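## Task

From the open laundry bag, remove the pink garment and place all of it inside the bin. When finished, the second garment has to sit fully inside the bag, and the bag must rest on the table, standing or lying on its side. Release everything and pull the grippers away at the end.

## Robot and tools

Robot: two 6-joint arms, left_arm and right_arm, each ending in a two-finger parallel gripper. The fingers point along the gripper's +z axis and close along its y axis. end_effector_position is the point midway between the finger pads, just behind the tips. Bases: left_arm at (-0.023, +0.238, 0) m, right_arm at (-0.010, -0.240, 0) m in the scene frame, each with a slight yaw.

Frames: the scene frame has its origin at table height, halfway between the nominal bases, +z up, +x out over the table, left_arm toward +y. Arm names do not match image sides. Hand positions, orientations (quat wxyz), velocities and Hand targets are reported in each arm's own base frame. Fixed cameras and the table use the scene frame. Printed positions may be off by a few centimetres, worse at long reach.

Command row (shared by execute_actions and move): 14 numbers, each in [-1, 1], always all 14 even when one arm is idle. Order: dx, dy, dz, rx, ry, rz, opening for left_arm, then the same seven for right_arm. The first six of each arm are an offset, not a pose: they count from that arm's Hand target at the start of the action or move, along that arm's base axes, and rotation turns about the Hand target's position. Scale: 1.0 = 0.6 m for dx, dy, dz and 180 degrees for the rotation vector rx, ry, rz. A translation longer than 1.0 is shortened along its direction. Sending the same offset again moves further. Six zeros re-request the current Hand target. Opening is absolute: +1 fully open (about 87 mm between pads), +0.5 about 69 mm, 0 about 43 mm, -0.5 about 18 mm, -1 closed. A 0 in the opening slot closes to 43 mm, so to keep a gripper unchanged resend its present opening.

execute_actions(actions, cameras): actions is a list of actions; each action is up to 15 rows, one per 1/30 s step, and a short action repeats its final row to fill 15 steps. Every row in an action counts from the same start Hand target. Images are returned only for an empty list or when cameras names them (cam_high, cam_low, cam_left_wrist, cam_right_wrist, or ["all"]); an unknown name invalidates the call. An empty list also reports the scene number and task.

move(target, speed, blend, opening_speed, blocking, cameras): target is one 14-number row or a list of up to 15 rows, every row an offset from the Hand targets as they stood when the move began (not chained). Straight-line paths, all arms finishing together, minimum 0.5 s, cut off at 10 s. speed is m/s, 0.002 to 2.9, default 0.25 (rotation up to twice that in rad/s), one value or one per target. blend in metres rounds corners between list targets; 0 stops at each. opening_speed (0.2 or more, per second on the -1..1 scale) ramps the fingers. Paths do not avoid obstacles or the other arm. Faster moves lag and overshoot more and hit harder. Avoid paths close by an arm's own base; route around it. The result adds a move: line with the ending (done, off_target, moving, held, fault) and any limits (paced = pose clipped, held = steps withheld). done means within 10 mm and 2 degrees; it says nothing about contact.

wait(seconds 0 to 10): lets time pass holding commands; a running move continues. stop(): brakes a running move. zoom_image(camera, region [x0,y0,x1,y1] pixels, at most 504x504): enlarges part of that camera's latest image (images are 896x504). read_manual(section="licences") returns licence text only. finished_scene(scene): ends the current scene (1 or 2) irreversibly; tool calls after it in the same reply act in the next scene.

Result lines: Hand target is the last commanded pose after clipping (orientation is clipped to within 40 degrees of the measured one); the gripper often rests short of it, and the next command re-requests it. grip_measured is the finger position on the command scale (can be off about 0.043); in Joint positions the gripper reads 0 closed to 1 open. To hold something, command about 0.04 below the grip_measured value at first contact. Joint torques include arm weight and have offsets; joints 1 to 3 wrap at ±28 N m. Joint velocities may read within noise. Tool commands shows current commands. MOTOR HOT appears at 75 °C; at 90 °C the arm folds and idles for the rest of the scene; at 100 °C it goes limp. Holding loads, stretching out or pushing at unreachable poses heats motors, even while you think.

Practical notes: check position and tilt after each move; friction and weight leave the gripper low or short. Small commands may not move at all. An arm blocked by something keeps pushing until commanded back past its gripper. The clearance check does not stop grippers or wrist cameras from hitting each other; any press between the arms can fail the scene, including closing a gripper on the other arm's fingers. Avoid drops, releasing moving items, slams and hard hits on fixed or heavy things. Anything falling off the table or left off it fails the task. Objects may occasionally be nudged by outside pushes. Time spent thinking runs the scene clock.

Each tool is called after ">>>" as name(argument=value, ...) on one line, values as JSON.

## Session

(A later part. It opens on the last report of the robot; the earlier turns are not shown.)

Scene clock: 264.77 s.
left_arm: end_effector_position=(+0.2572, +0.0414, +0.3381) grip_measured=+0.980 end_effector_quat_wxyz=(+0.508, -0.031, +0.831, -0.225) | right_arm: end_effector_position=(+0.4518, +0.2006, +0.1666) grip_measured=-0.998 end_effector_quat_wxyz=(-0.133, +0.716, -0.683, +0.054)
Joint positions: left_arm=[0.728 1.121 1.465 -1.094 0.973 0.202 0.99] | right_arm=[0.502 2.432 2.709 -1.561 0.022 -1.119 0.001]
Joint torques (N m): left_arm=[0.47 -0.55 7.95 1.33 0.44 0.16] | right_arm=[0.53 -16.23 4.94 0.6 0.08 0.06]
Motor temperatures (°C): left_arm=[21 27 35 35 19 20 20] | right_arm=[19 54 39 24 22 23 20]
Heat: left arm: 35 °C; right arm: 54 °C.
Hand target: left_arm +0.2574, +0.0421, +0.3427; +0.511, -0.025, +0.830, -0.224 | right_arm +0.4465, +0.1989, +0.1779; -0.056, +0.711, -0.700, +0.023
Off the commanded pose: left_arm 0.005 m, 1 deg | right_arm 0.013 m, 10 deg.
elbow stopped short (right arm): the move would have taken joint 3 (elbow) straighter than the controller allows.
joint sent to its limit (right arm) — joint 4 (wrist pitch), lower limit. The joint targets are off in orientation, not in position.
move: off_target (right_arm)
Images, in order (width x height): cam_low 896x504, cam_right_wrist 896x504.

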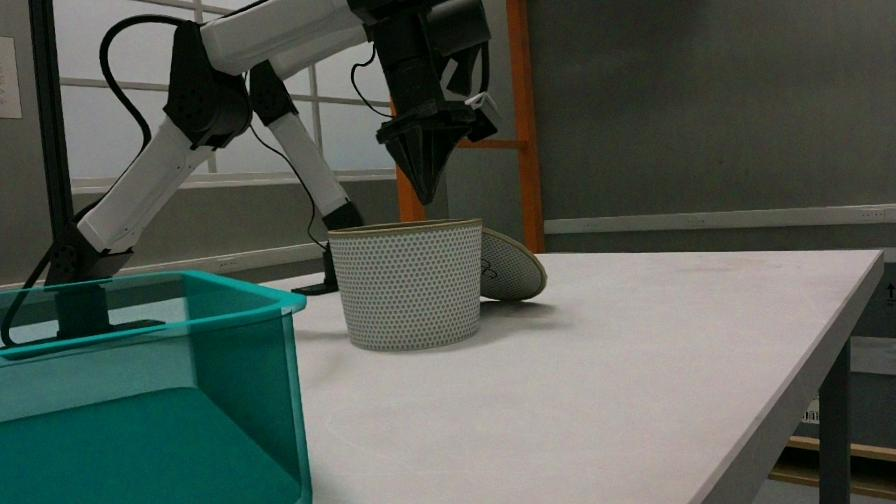

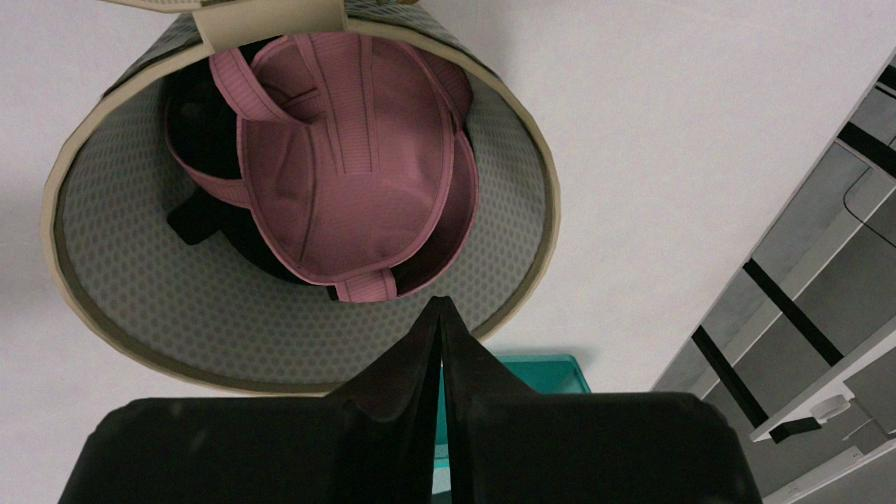

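>>> move(target=[[0,0,0,0,0,0,1,-0.024,0.017,-0.05,0,0,0,-0.1],[0,0,0,0,0,0,1,-0.024,0.017,-0.213,0,0,0,-0.1],[0,0,0,0,0,0,1,-0.024,0.017,-0.213,0,0,0,-1]], speed=0.15, cameras=["cam_right_wrist"])

Scene clock: 290.77 s.
left_arm: end_effector_position=(+0.2572, +0.0414, +0.3381) grip_measured=+0.980 end_effector_quat_wxyz=(+0.508, -0.031, +0.831, -0.225) | right_arm: end_effector_position=(+0.4317, +0.2075, +0.0473) grip_measured=-0.998 end_effector_quat_wxyz=(-0.046, +0.715, -0.697, +0.023)
Joint positions: left_arm=[0.728 1.121 1.465 -1.094 0.973 0.202 0.99] | right_arm=[0.532 2.43 2.234 -1.272 0.02 -1.066 0.001]
Joint torques (N m): left_arm=[0.46 -0.55 7.97 1.32 0.45 0.16] | right_arm=[0.23 -15.45 4.71 0.57 -0.01 0.09]
Motor temperatures (°C): left_arm=[21 27 35 35 19 20 20] | right_arm=[19 59 37 23 21 23 20]
Heat: left arm: 35 °C; right arm: 59 °C.
Hand target: left_arm +0.2574, +0.0421, +0.3427; +0.511, -0.025, +0.830, -0.224 | right_arm +0.4321, +0.2089, +0.0501; -0.056, +0.711, -0.700, +0.023
Off the commanded pose: left_arm 0.005 m, 1 deg | right_arm 0.003 m, 1 deg.
move: done
Images, in order (width x height): cam_right_wrist 896x504.

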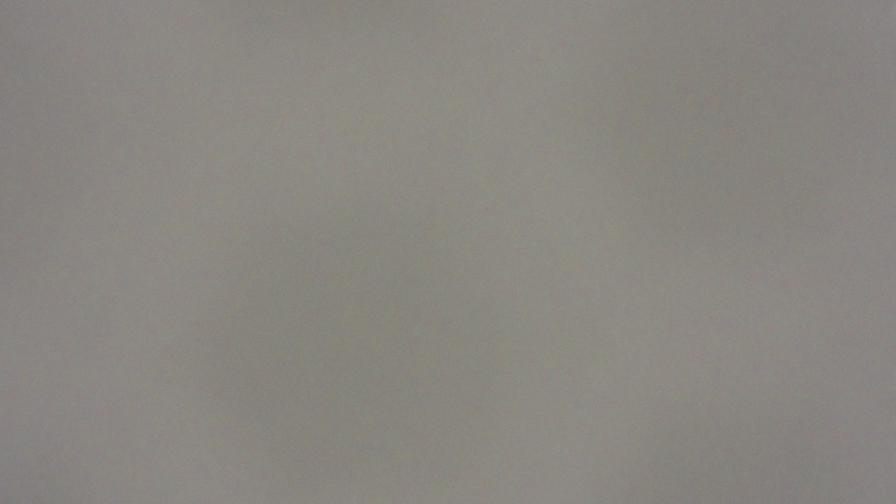

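>>> move(target=[0,0,0,0,0,0,1,0,0,0.16,0,0,0,-1], speed=0.2, cameras=["cam_low","cam_right_wrist"])

Scene clock: 294.20 s.
left_arm: end_effector_position=(+0.2572, +0.0414, +0.3381) grip_measured=+0.980 end_effector_quat_wxyz=(+0.508, -0.031, +0.831, -0.225) | right_arm: end_effector_position=(+0.4355, +0.2097, +0.1426) grip_measured=-0.998 end_effector_quat_wxyz=(-0.097, +0.712, -0.694, +0.037)
Joint positions: left_arm=[0.728 1.121 1.465 -1.094 0.973 0.202 0.99] | right_arm=[0.532 2.435 2.626 -1.553 0.02 -1.066 0.001]
Joint torques (N m): left_arm=[0.47 -0.57 7.94 1.33 0.44 0.16] | right_arm=[0.49 -13.94 6.38 0.35 0.05 0.01]
Motor temperatures (°C): left_arm=[21 27 35 35 19 20 20] | right_arm=[19 61 37 23 21 23 20]
Heat: left arm: 35 °C; right arm: 61 °C.
Hand target: left_arm +0.2574, +0.0421, +0.3427; +0.511, -0.025, +0.830, -0.224 | right_arm +0.4322, +0.2089, +0.1461; -0.056, +0.711, -0.700, +0.023
Off the commanded pose: left_arm 0.005 m, 1 deg | right_arm 0.005 m, 5 deg.
joint sent to its limit (right arm) — joint 4 (wrist pitch), lower limit. The joint targets are off in orientation, not in position.
move: off_target (right_arm)
Images, in order (width x height): cam_low 896x504, cam_right_wrist 896x504.

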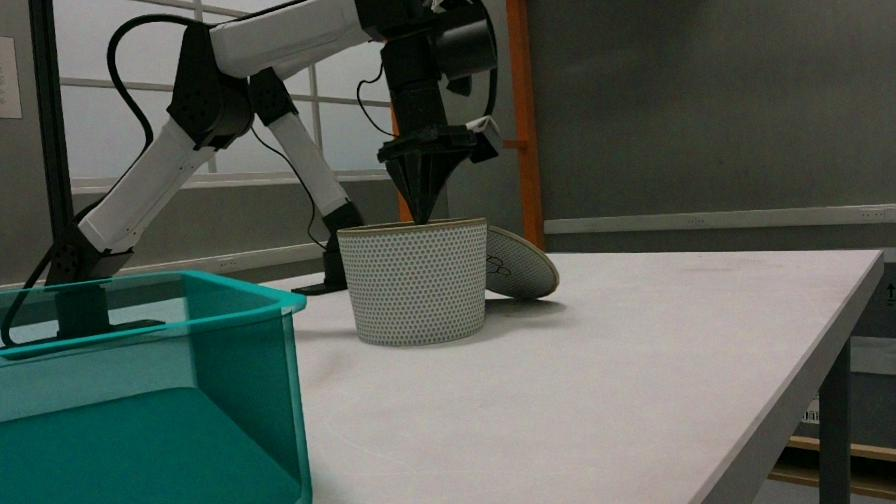

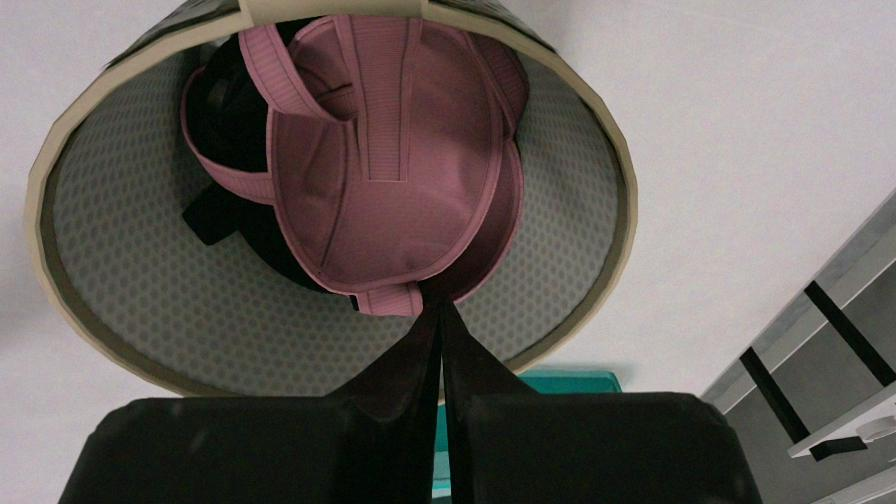

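>>> move(target=[[0,0,0,0,0,0,1,0.048,-0.082,0.03,0,0,-0.228,-0.2],[0,0,0,0,0,0,1,0.048,-0.082,-0.09,0,0,-0.228,-0.2]], speed=0.2, cameras=["cam_high","cam_right_wrist"])

>>> zoom_image(camera="cam_high", region=[420, 160, 560, 300])

Scene clock: 316.80 s.
left_arm: end_effector_position=(+0.2572, +0.0414, +0.3381) grip_measured=+0.980 end_effector_quat_wxyz=(+0.508, -0.031, +0.831, -0.225) | right_arm: end_effector_position=(+0.4618, +0.1632, +0.0950) grip_measured=-0.200 end_effector_quat_wxyz=(+0.088, -0.430, +0.897, -0.043)
Joint positions: left_arm=[0.728 1.121 1.465 -1.094 0.973 0.202 0.99] | right_arm=[0.408 2.618 2.784 -1.556 0.079 -0.493 0.4]
Joint torques (N m): left_arm=[0.5 -0.54 7.98 1.33 0.45 0.16] | right_arm=[-0.12 -13.42 6.82 0.41 0.12 0.08]
Motor temperatures (°C): left_arm=[21 27 35 35 19 20 20] | right_arm=[19 65 38 23 21 23 20]
Heat: left arm: 35 °C; right arm: 65 °C.
Hand target: left_arm +0.2574, +0.0421, +0.3427; +0.511, -0.025, +0.830, -0.224 | right_arm +0.4610, +0.1597, +0.0922; +0.044, -0.421, +0.905, -0.041
Off the commanded pose: left_arm 0.005 m, 1 deg | right_arm 0.005 m, 5 deg.
joint sent to its limit (right arm) — joint 4 (wrist pitch), lower limit. The joint targets are off in orientation, not in position.
move: off_target (right_arm)
Images, in order (width x height): cam_high 896x504, cam_right_wrist 896x504.

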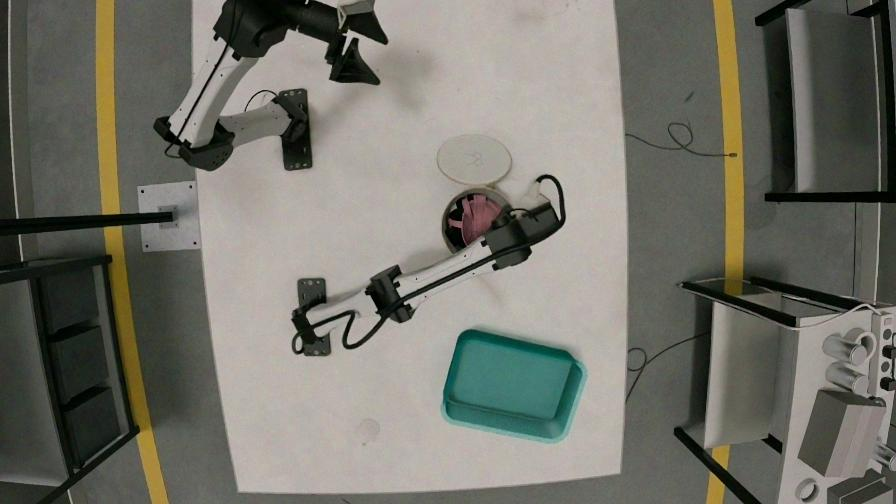

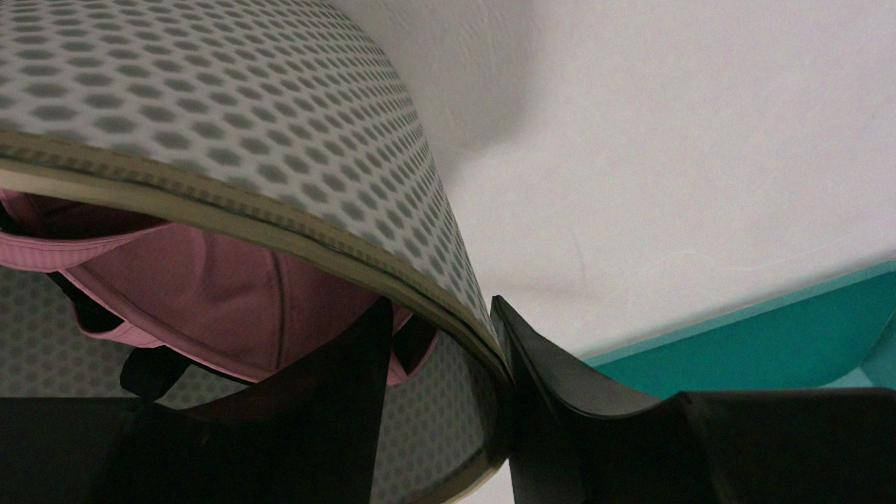

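Scaled by 3.600 from the camera's 896x504 image, which has a finer 1280x720 frame.

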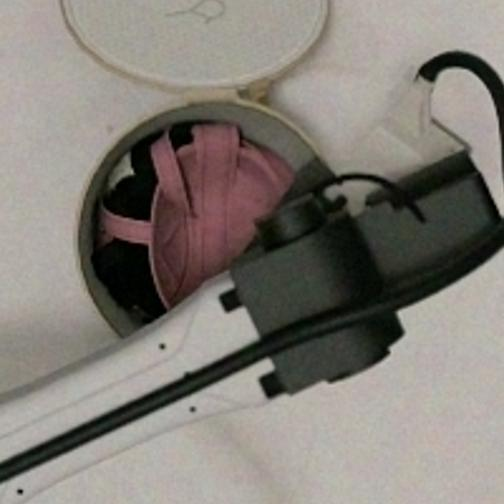

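>>> move(target=[0,0,0,0,0,0,1,-0.08,-0.2,0.2,0,0,0,-0.2], speed=0.3, cameras=["all"])

>>> zoom_image(camera="cam_high", region=[420, 160, 540, 280])

>>> zoom_image(camera="cam_left_wrist", region=[480, 50, 730, 270])

Scene clock: 331.93 s.
left_arm: end_effector_position=(+0.2572, +0.0414, +0.3381) grip_measured=+0.980 end_effector_quat_wxyz=(+0.508, -0.031, +0.831, -0.225) | right_arm: end_effector_position=(+0.4176, +0.0378, +0.2112) grip_measured=-0.200 end_effector_quat_wxyz=(+0.121, -0.416, +0.898, -0.071)
Joint positions: left_arm=[0.728 1.121 1.465 -1.094 0.973 0.202 0.99] | right_arm=[0.186 2.133 2.392 -1.559 0.078 -0.692 0.4]
Joint torques (N m): left_arm=[0.46 -0.59 7.97 1.33 0.45 0.16] | right_arm=[0.69 -12.03 5.04 0.58 0.02 -0.08]
Motor temperatures (°C): left_arm=[21 26 35 34 19 20 20] | right_arm=[19 61 38 22 21 23 20]
Heat: left arm: 35 °C; right arm: 61 °C.
Hand target: left_arm +0.2574, +0.0421, +0.3427; +0.511, -0.025, +0.830, -0.224 | right_arm +0.4130, +0.0397, +0.2121; +0.044, -0.421, +0.905, -0.041
Off the commanded pose: left_arm 0.005 m, 1 deg | right_arm 0.005 m, 9 deg.
joint sent to its limit (right arm) — joint 4 (wrist pitch), lower limit. The joint targets are off in orientation, not in position.
move: off_target (right_arm)

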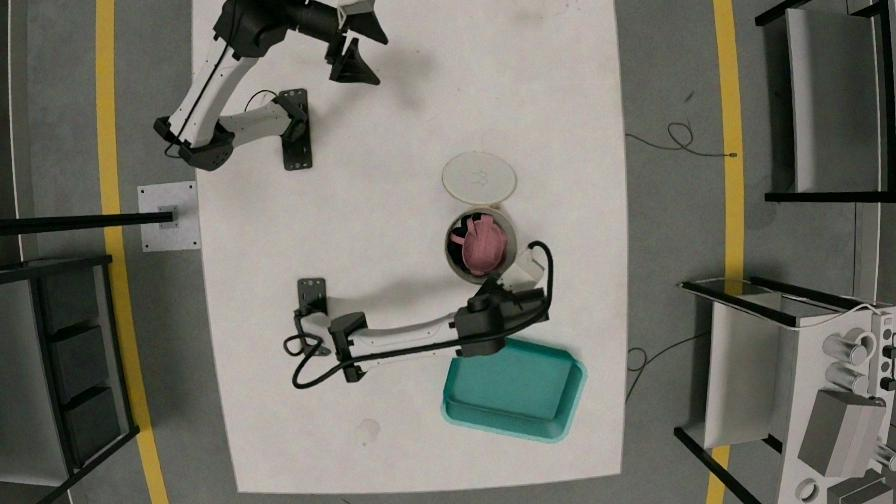

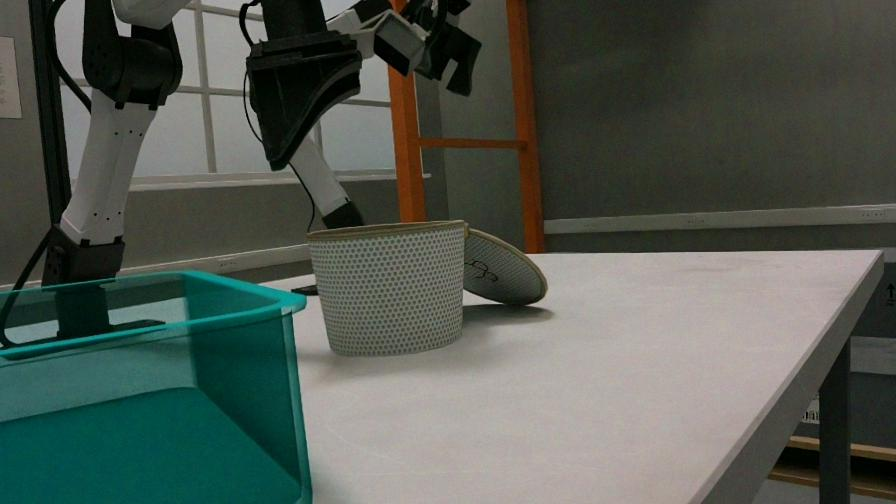

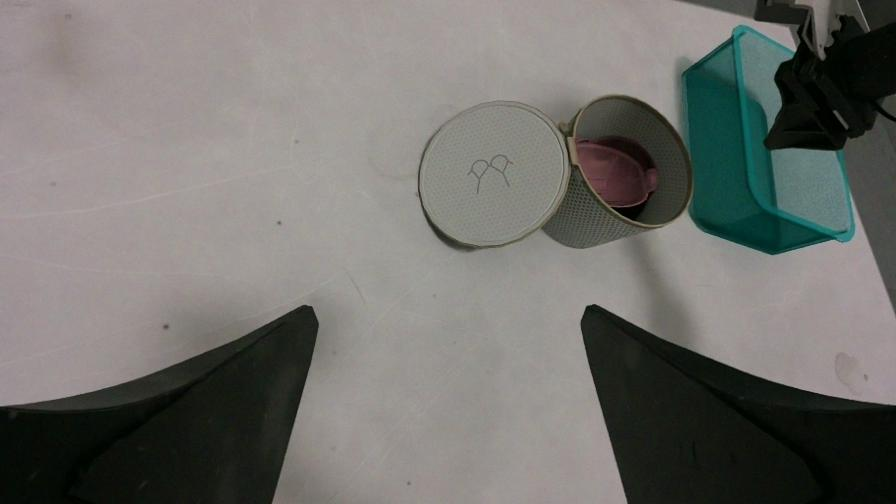

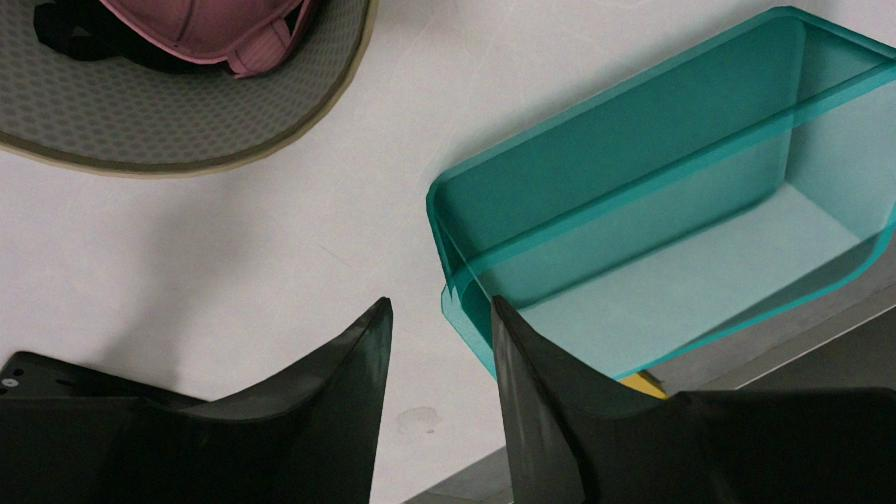

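Scaled by 4.200 from the camera's 896x504 image, which has a finer 1280x720 frame.

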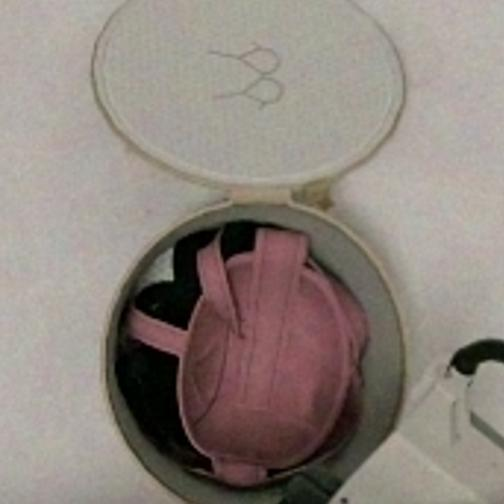

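Scaled by 2.016 from the camera's 896x504 image, which has a finer 1280x720 frame.

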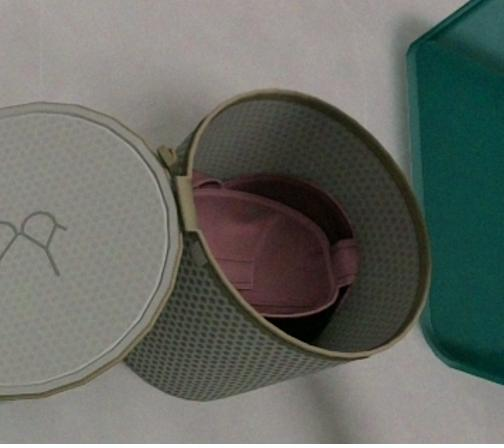

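>>> move(target=[[0,0,0,0,0,0,1,0.035,0.222,-0.01,0,0,0.228,0],[0,0,0,0,0,0,1,0.035,0.222,-0.25,0,0,0.228,0],[0,0,0,0,0,0,1,0.035,0.222,-0.25,0,0,0.228,-1],[0,0,0,0,0,0,1,0.035,0.222,-0.06,0,0,0.228,-1]], speed=0.2, cameras=["all"])

Scene clock: 358.67 s.
left_arm: end_effector_position=(+0.2572, +0.0414, +0.3381) grip_measured=+0.980 end_effector_quat_wxyz=(+0.508, -0.031, +0.831, -0.225) | right_arm: end_effector_position=(+0.4369, +0.1740, +0.1607) grip_measured=-0.998 end_effector_quat_wxyz=(-0.096, +0.711, -0.695, +0.043)
Joint positions: left_arm=[0.728 1.121 1.465 -1.094 0.973 0.202 0.99] | right_arm=[0.466 2.347 2.54 -1.553 0.018 -1.13 0.001]
Joint torques (N m): left_arm=[0.49 -0.57 7.95 1.33 0.45 0.15] | right_arm=[0.31 -15.49 7.15 0.43 0.02 -0.05]
Motor temperatures (°C): left_arm=[21 26 36 34 19 20 20] | right_arm=[19 61 37 22 21 23 20]
Heat: left arm: 36 °C; right arm: 61 °C.
Hand target: left_arm +0.2574, +0.0421, +0.3427; +0.511, -0.025, +0.830, -0.224 | right_arm +0.4340, +0.1729, +0.1762; -0.056, +0.711, -0.700, +0.023
Off the commanded pose: left_arm 0.005 m, 1 deg | right_arm 0.016 m, 5 deg.
joint sent to its limit (right arm) — joint 4 (wrist pitch), lower limit. The joint targets are off in orientation, not in position.
move: off_target (right_arm)

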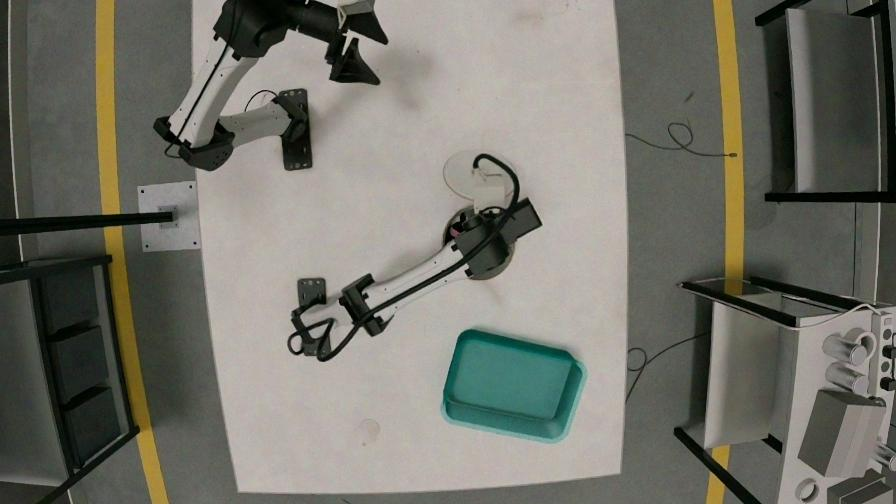

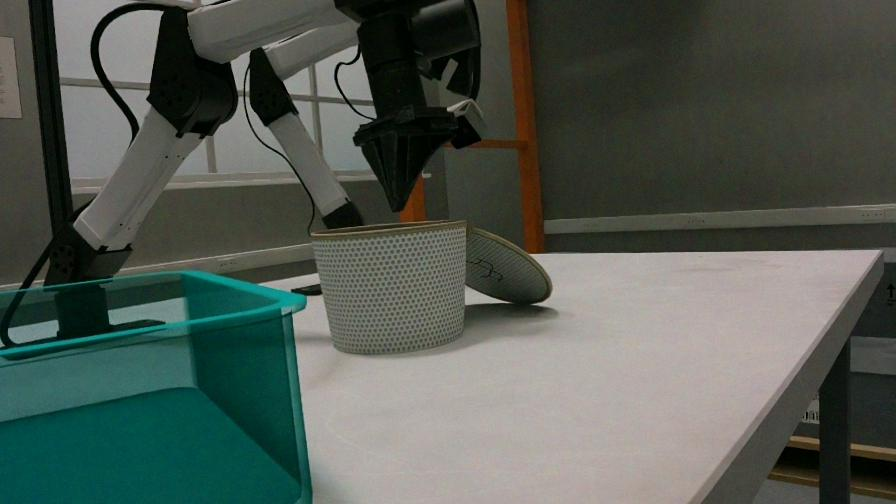

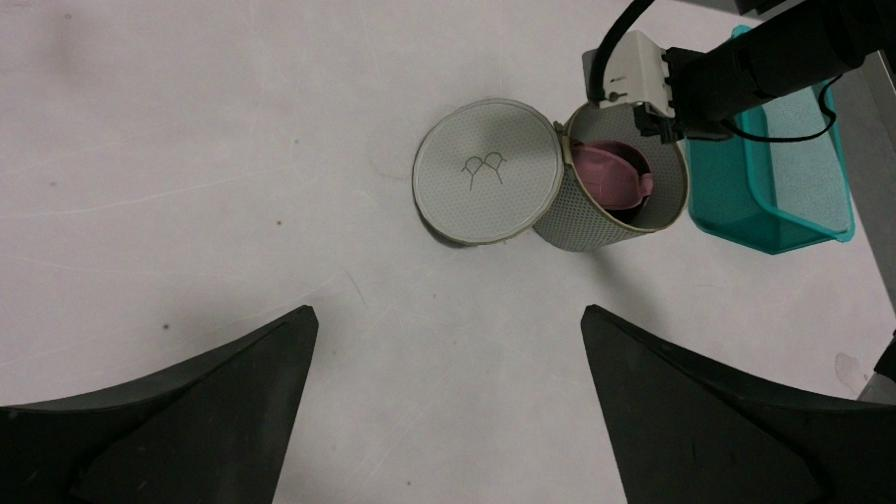

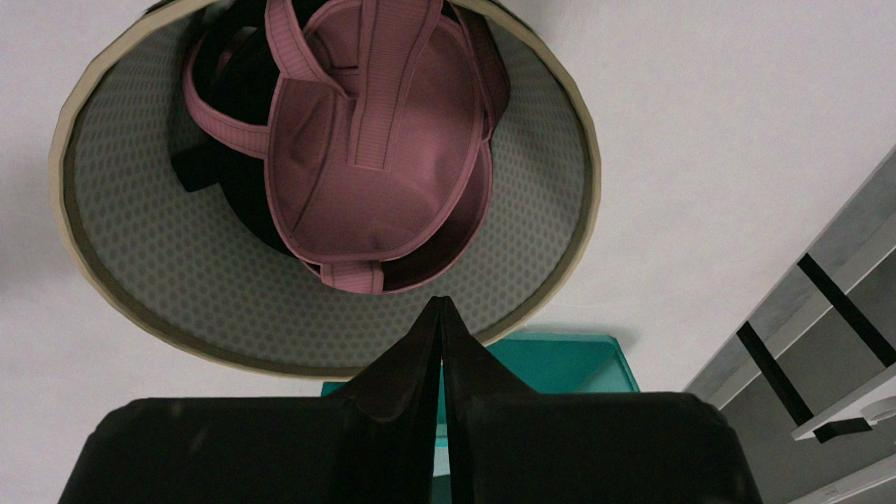

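>>> move(target=[[0,0,0,0,0,0,1,0.032,0.002,0,0,0,0,-0.2],[0,0,0,0,0,0,1,0.032,0.002,-0.223,0,0,0,-0.2]], speed=0.2, cameras=["all"])

>>> move(target=[[0,0,0,0,0,0,1,0,0,0,0,0,0,-1],[0,0,0,0,0,0,1,0,0,0.2,0,0,0,-1]], speed=0.15, cameras=["cam_low","cam_right_wrist"])

Scene clock: 378.40 s.
left_arm: end_effector_position=(+0.2572, +0.0414, +0.3381) grip_measured=+0.980 end_effector_quat_wxyz=(+0.508, -0.031, +0.831, -0.225) | right_arm: end_effector_position=(+0.4495, +0.1733, +0.0508) grip_measured=-0.200 end_effector_quat_wxyz=(-0.052, +0.715, -0.697, +0.027)
Joint positions: left_arm=[0.728 1.121 1.465 -1.094 0.973 0.202 0.99] | right_arm=[0.452 2.408 2.206 -1.252 0.015 -1.145 0.4]
Joint torques (N m): left_arm=[0.49 -0.55 7.97 1.33 0.44 0.15] | right_arm=[-0.03 -12.1 5.82 0.64 -0.06 0.04]
Motor temperatures (°C): left_arm=[21 26 36 34 19 20 20] | right_arm=[19 64 37 22 21 23 20]
Heat: left arm: 36 °C; right arm: 64 °C.
Hand target: left_arm +0.2574, +0.0421, +0.3427; +0.511, -0.025, +0.830, -0.224 | right_arm +0.4531, +0.1742, +0.0423; -0.056, +0.711, -0.700, +0.023
Off the commanded pose: left_arm 0.005 m, 1 deg | right_arm 0.009 m, 1 deg.
move: done

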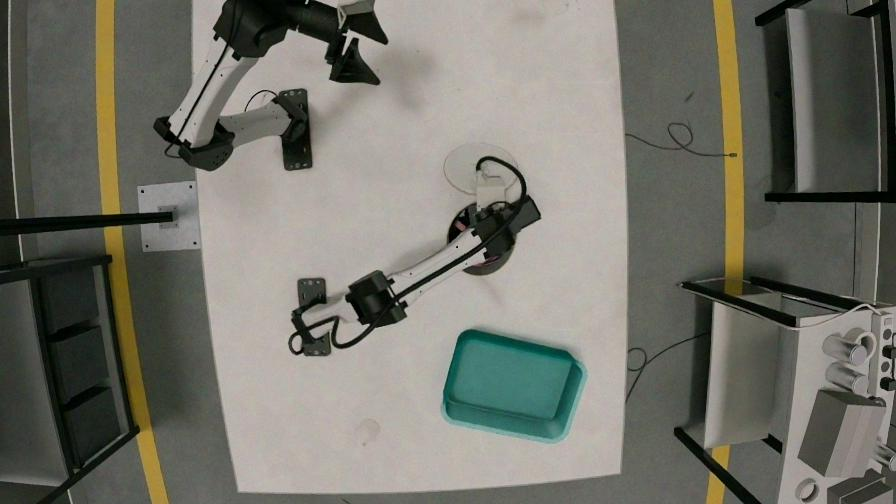

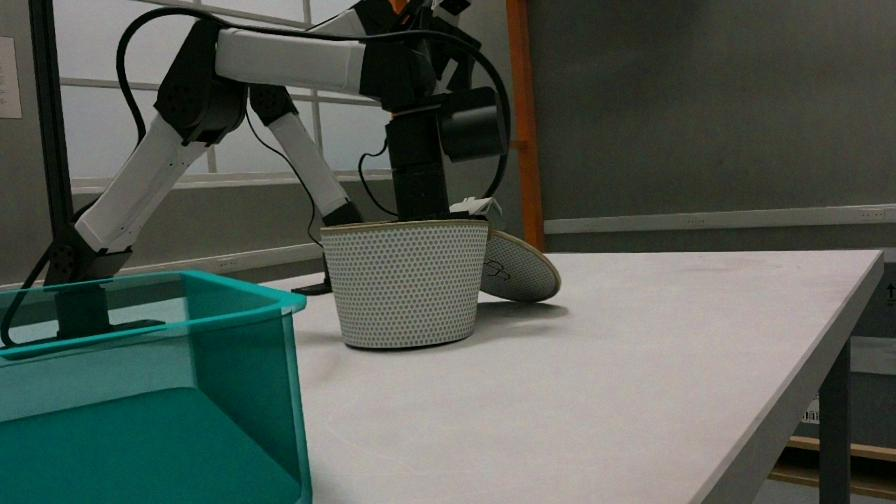

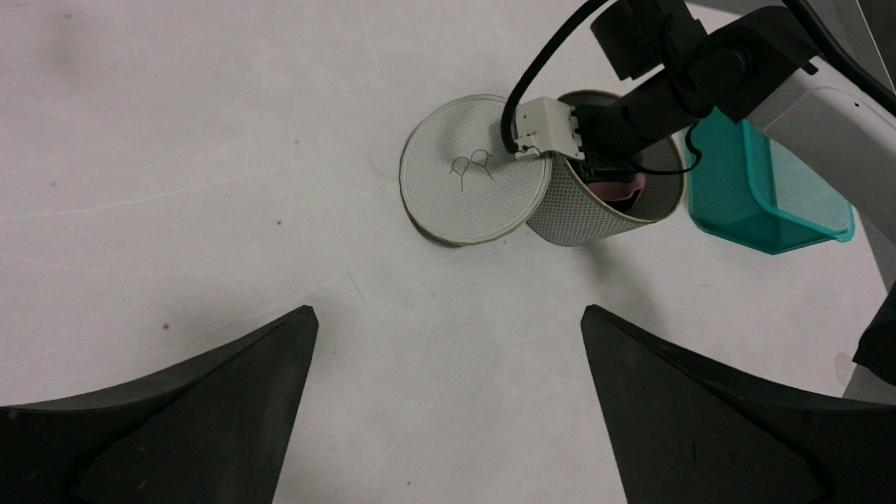

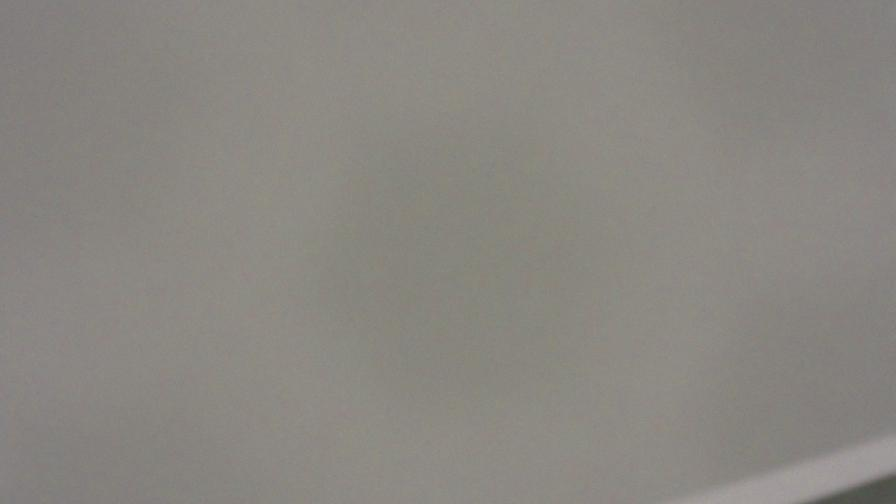

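Scene clock: 380.43 s.
left_arm: end_effector_position=(+0.2572, +0.0414, +0.3381) grip_measured=+0.980 end_effector_quat_wxyz=(+0.508, -0.031, +0.831, -0.225) | right_arm: end_effector_position=(+0.4545, +0.1757, +0.1351) grip_measured=-0.998 end_effector_quat_wxyz=(-0.088, +0.713, -0.695, +0.040)
Joint positions: left_arm=[0.728 1.121 1.465 -1.094 0.973 0.202 0.99] | right_arm=[0.452 2.455 2.63 -1.554 0.015 -1.145 0.001]
Joint torques (N m): left_arm=[0.5 -0.55 7.98 1.33 0.45 0.16] | right_arm=[0.18 -18.02 7.64 0.38 0.03 -0.07]
Motor temperatures (°C): left_arm=[21 26 36 34 19 20 20] | right_arm=[19 64 37 22 21 23 20]
Heat: left arm: 36 °C; right arm: 64 °C.
Hand target: left_arm +0.2574, +0.0421, +0.3427; +0.511, -0.025, +0.830, -0.224 | right_arm +0.4531, +0.1741, +0.1623; -0.056, +0.711, -0.700, +0.023
Off the commanded pose: left_arm 0.005 m, 1 deg | right_arm 0.027 m, 4 deg.
joint sent to its limit (right arm) — joint 4 (wrist pitch), lower limit. The joint targets are off in orientation, not in position.
move: off_target (right_arm)
Images, in order (width x height): cam_low 896x504, cam_right_wrist 896x504.

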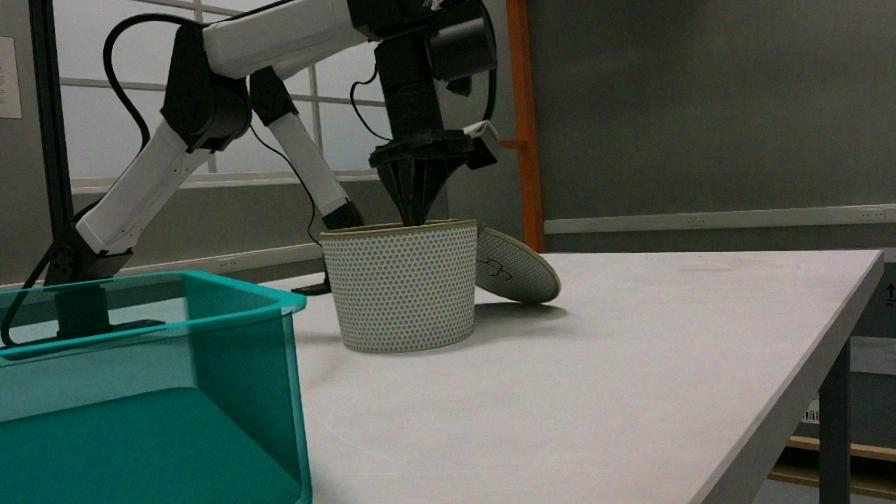

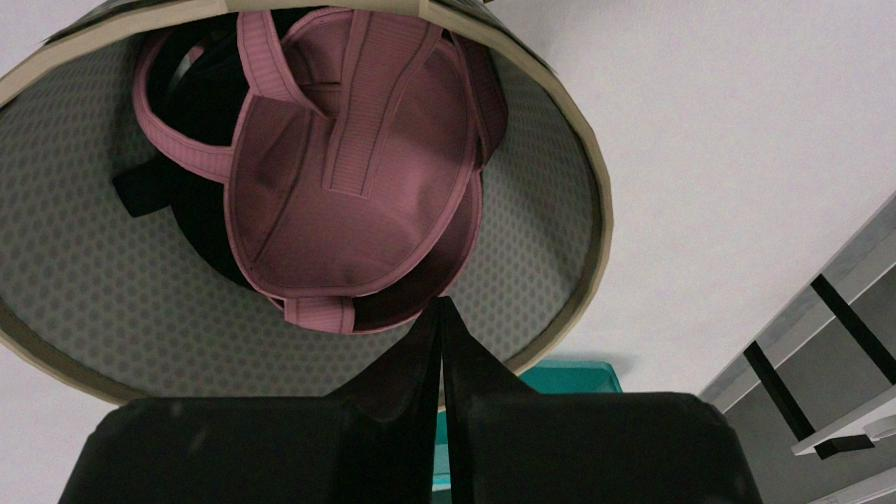

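>>> move(target=[[0,0,0,0,0,0,1,0.0165,0.0065,0.03,0,-0.14,0,-0.1],[0,0,0,0,0,0,1,0.0165,0.0065,-0.207,0,-0.14,0,-0.1]], speed=0.2, cameras=["cam_high","cam_right_wrist","cam_low","cam_left_wrist"])

>>> move(target=[[0,0,0,0,0,0,1,0,0,0,0,0,0,-1],[0,0,0,0,0,0,1,-0.04,0,0.2,0,0.05,0,-1]], speed=0.15, cameras=["cam_low","cam_right_wrist"])

Scene clock: 408.50 s.
left_arm: end_effector_position=(+0.2572, +0.0414, +0.3381) grip_measured=+0.980 end_effector_quat_wxyz=(+0.508, -0.031, +0.831, -0.225) | right_arm: end_effector_position=(+0.4660, +0.1822, +0.0553) grip_measured=-0.100 end_effector_quat_wxyz=(-0.225, +0.687, -0.668, +0.176)
Joint positions: left_arm=[0.728 1.121 1.465 -1.094 0.973 0.202 0.99] | right_arm=[0.519 2.07 1.518 -0.473 0.205 -1.137 0.45]
Joint torques (N m): left_arm=[0.5 -0.54 7.94 1.34 0.45 0.15] | right_arm=[0.36 -9.09 5.3 1.16 0.26 0.04]
Motor temperatures (°C): left_arm=[21 26 36 34 19 20 20] | right_arm=[19 69 38 21 21 22 20]
Heat: left arm: 36 °C; right arm: 69 °C.
Hand target: left_arm +0.2574, +0.0421, +0.3427; +0.511, -0.025, +0.830, -0.224 | right_arm +0.4630, +0.1780, +0.0381; -0.207, +0.689, -0.671, +0.178
Off the commanded pose: left_arm 0.005 m, 1 deg | right_arm 0.018 m, 2 deg.
move: off_target (right_arm)

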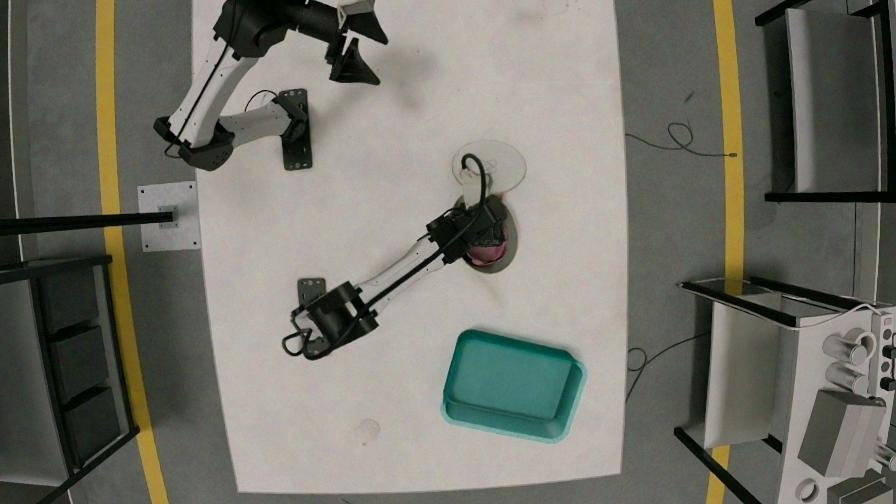

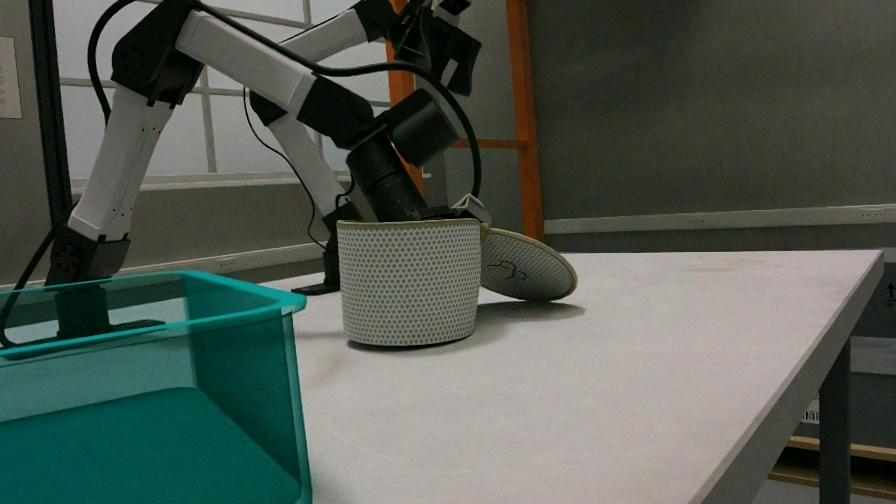

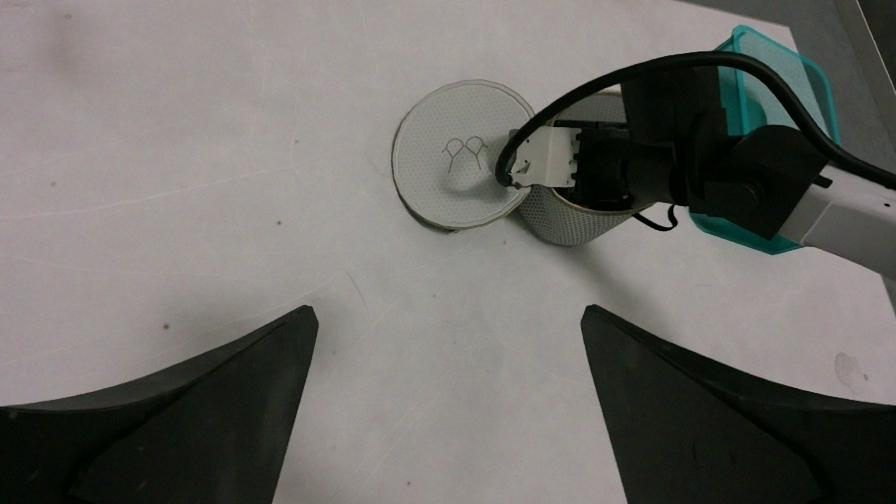

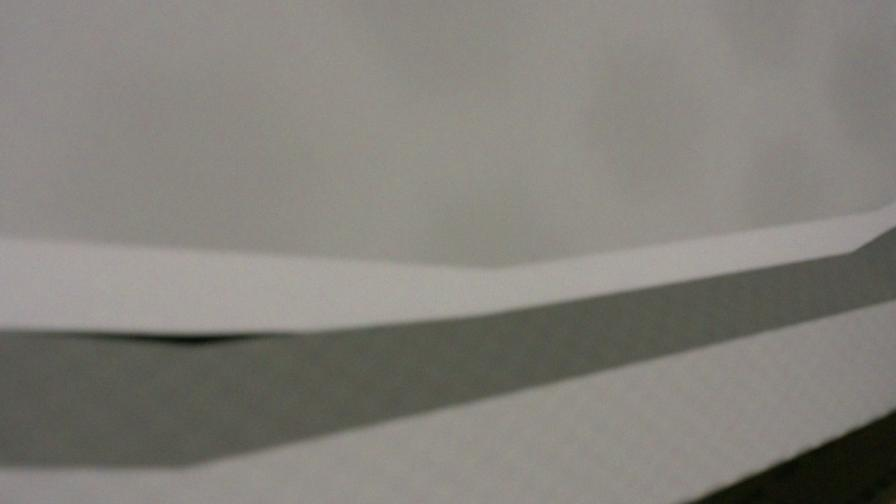

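Scene clock: 410.93 s.
left_arm: end_effector_position=(+0.2572, +0.0414, +0.3381) grip_measured=+0.980 end_effector_quat_wxyz=(+0.508, -0.031, +0.831, -0.225) | right_arm: end_effector_position=(+0.4395, +0.1753, +0.1607) grip_measured=-0.998 end_effector_quat_wxyz=(-0.157, +0.702, -0.682, +0.133)
Joint positions: left_arm=[0.728 1.121 1.465 -1.094 0.973 0.202 0.99] | right_arm=[0.519 2.077 2.023 -1.135 0.165 -1.113 0.001]
Joint torques (N m): left_arm=[0.49 -0.57 7.98 1.34 0.45 0.15] | right_arm=[0.31 -10.15 8.57 0.68 -0.04 0.11]
Motor temperatures (°C): left_arm=[21 26 36 34 19 20 20] | right_arm=[19 69 38 22 21 22 20]
Heat: left arm: 36 °C; right arm: 69 °C.
Hand target: left_arm +0.2574, +0.0421, +0.3427; +0.511, -0.025, +0.830, -0.224 | right_arm +0.4390, +0.1780, +0.1583; -0.154, +0.701, -0.685, +0.123
Off the commanded pose: left_arm 0.005 m, 1 deg | right_arm 0.004 m, 1 deg.
move: done
Images, in order (width x height): cam_low 896x504, cam_right_wrist 896x504.

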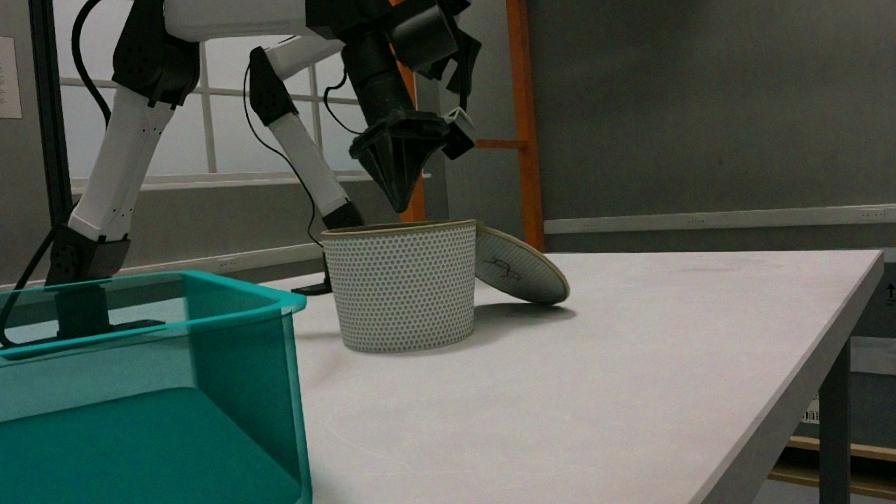

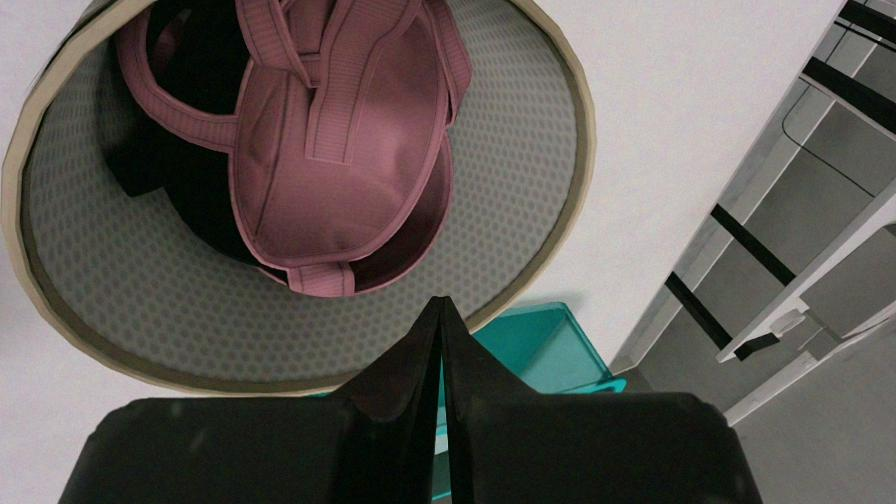

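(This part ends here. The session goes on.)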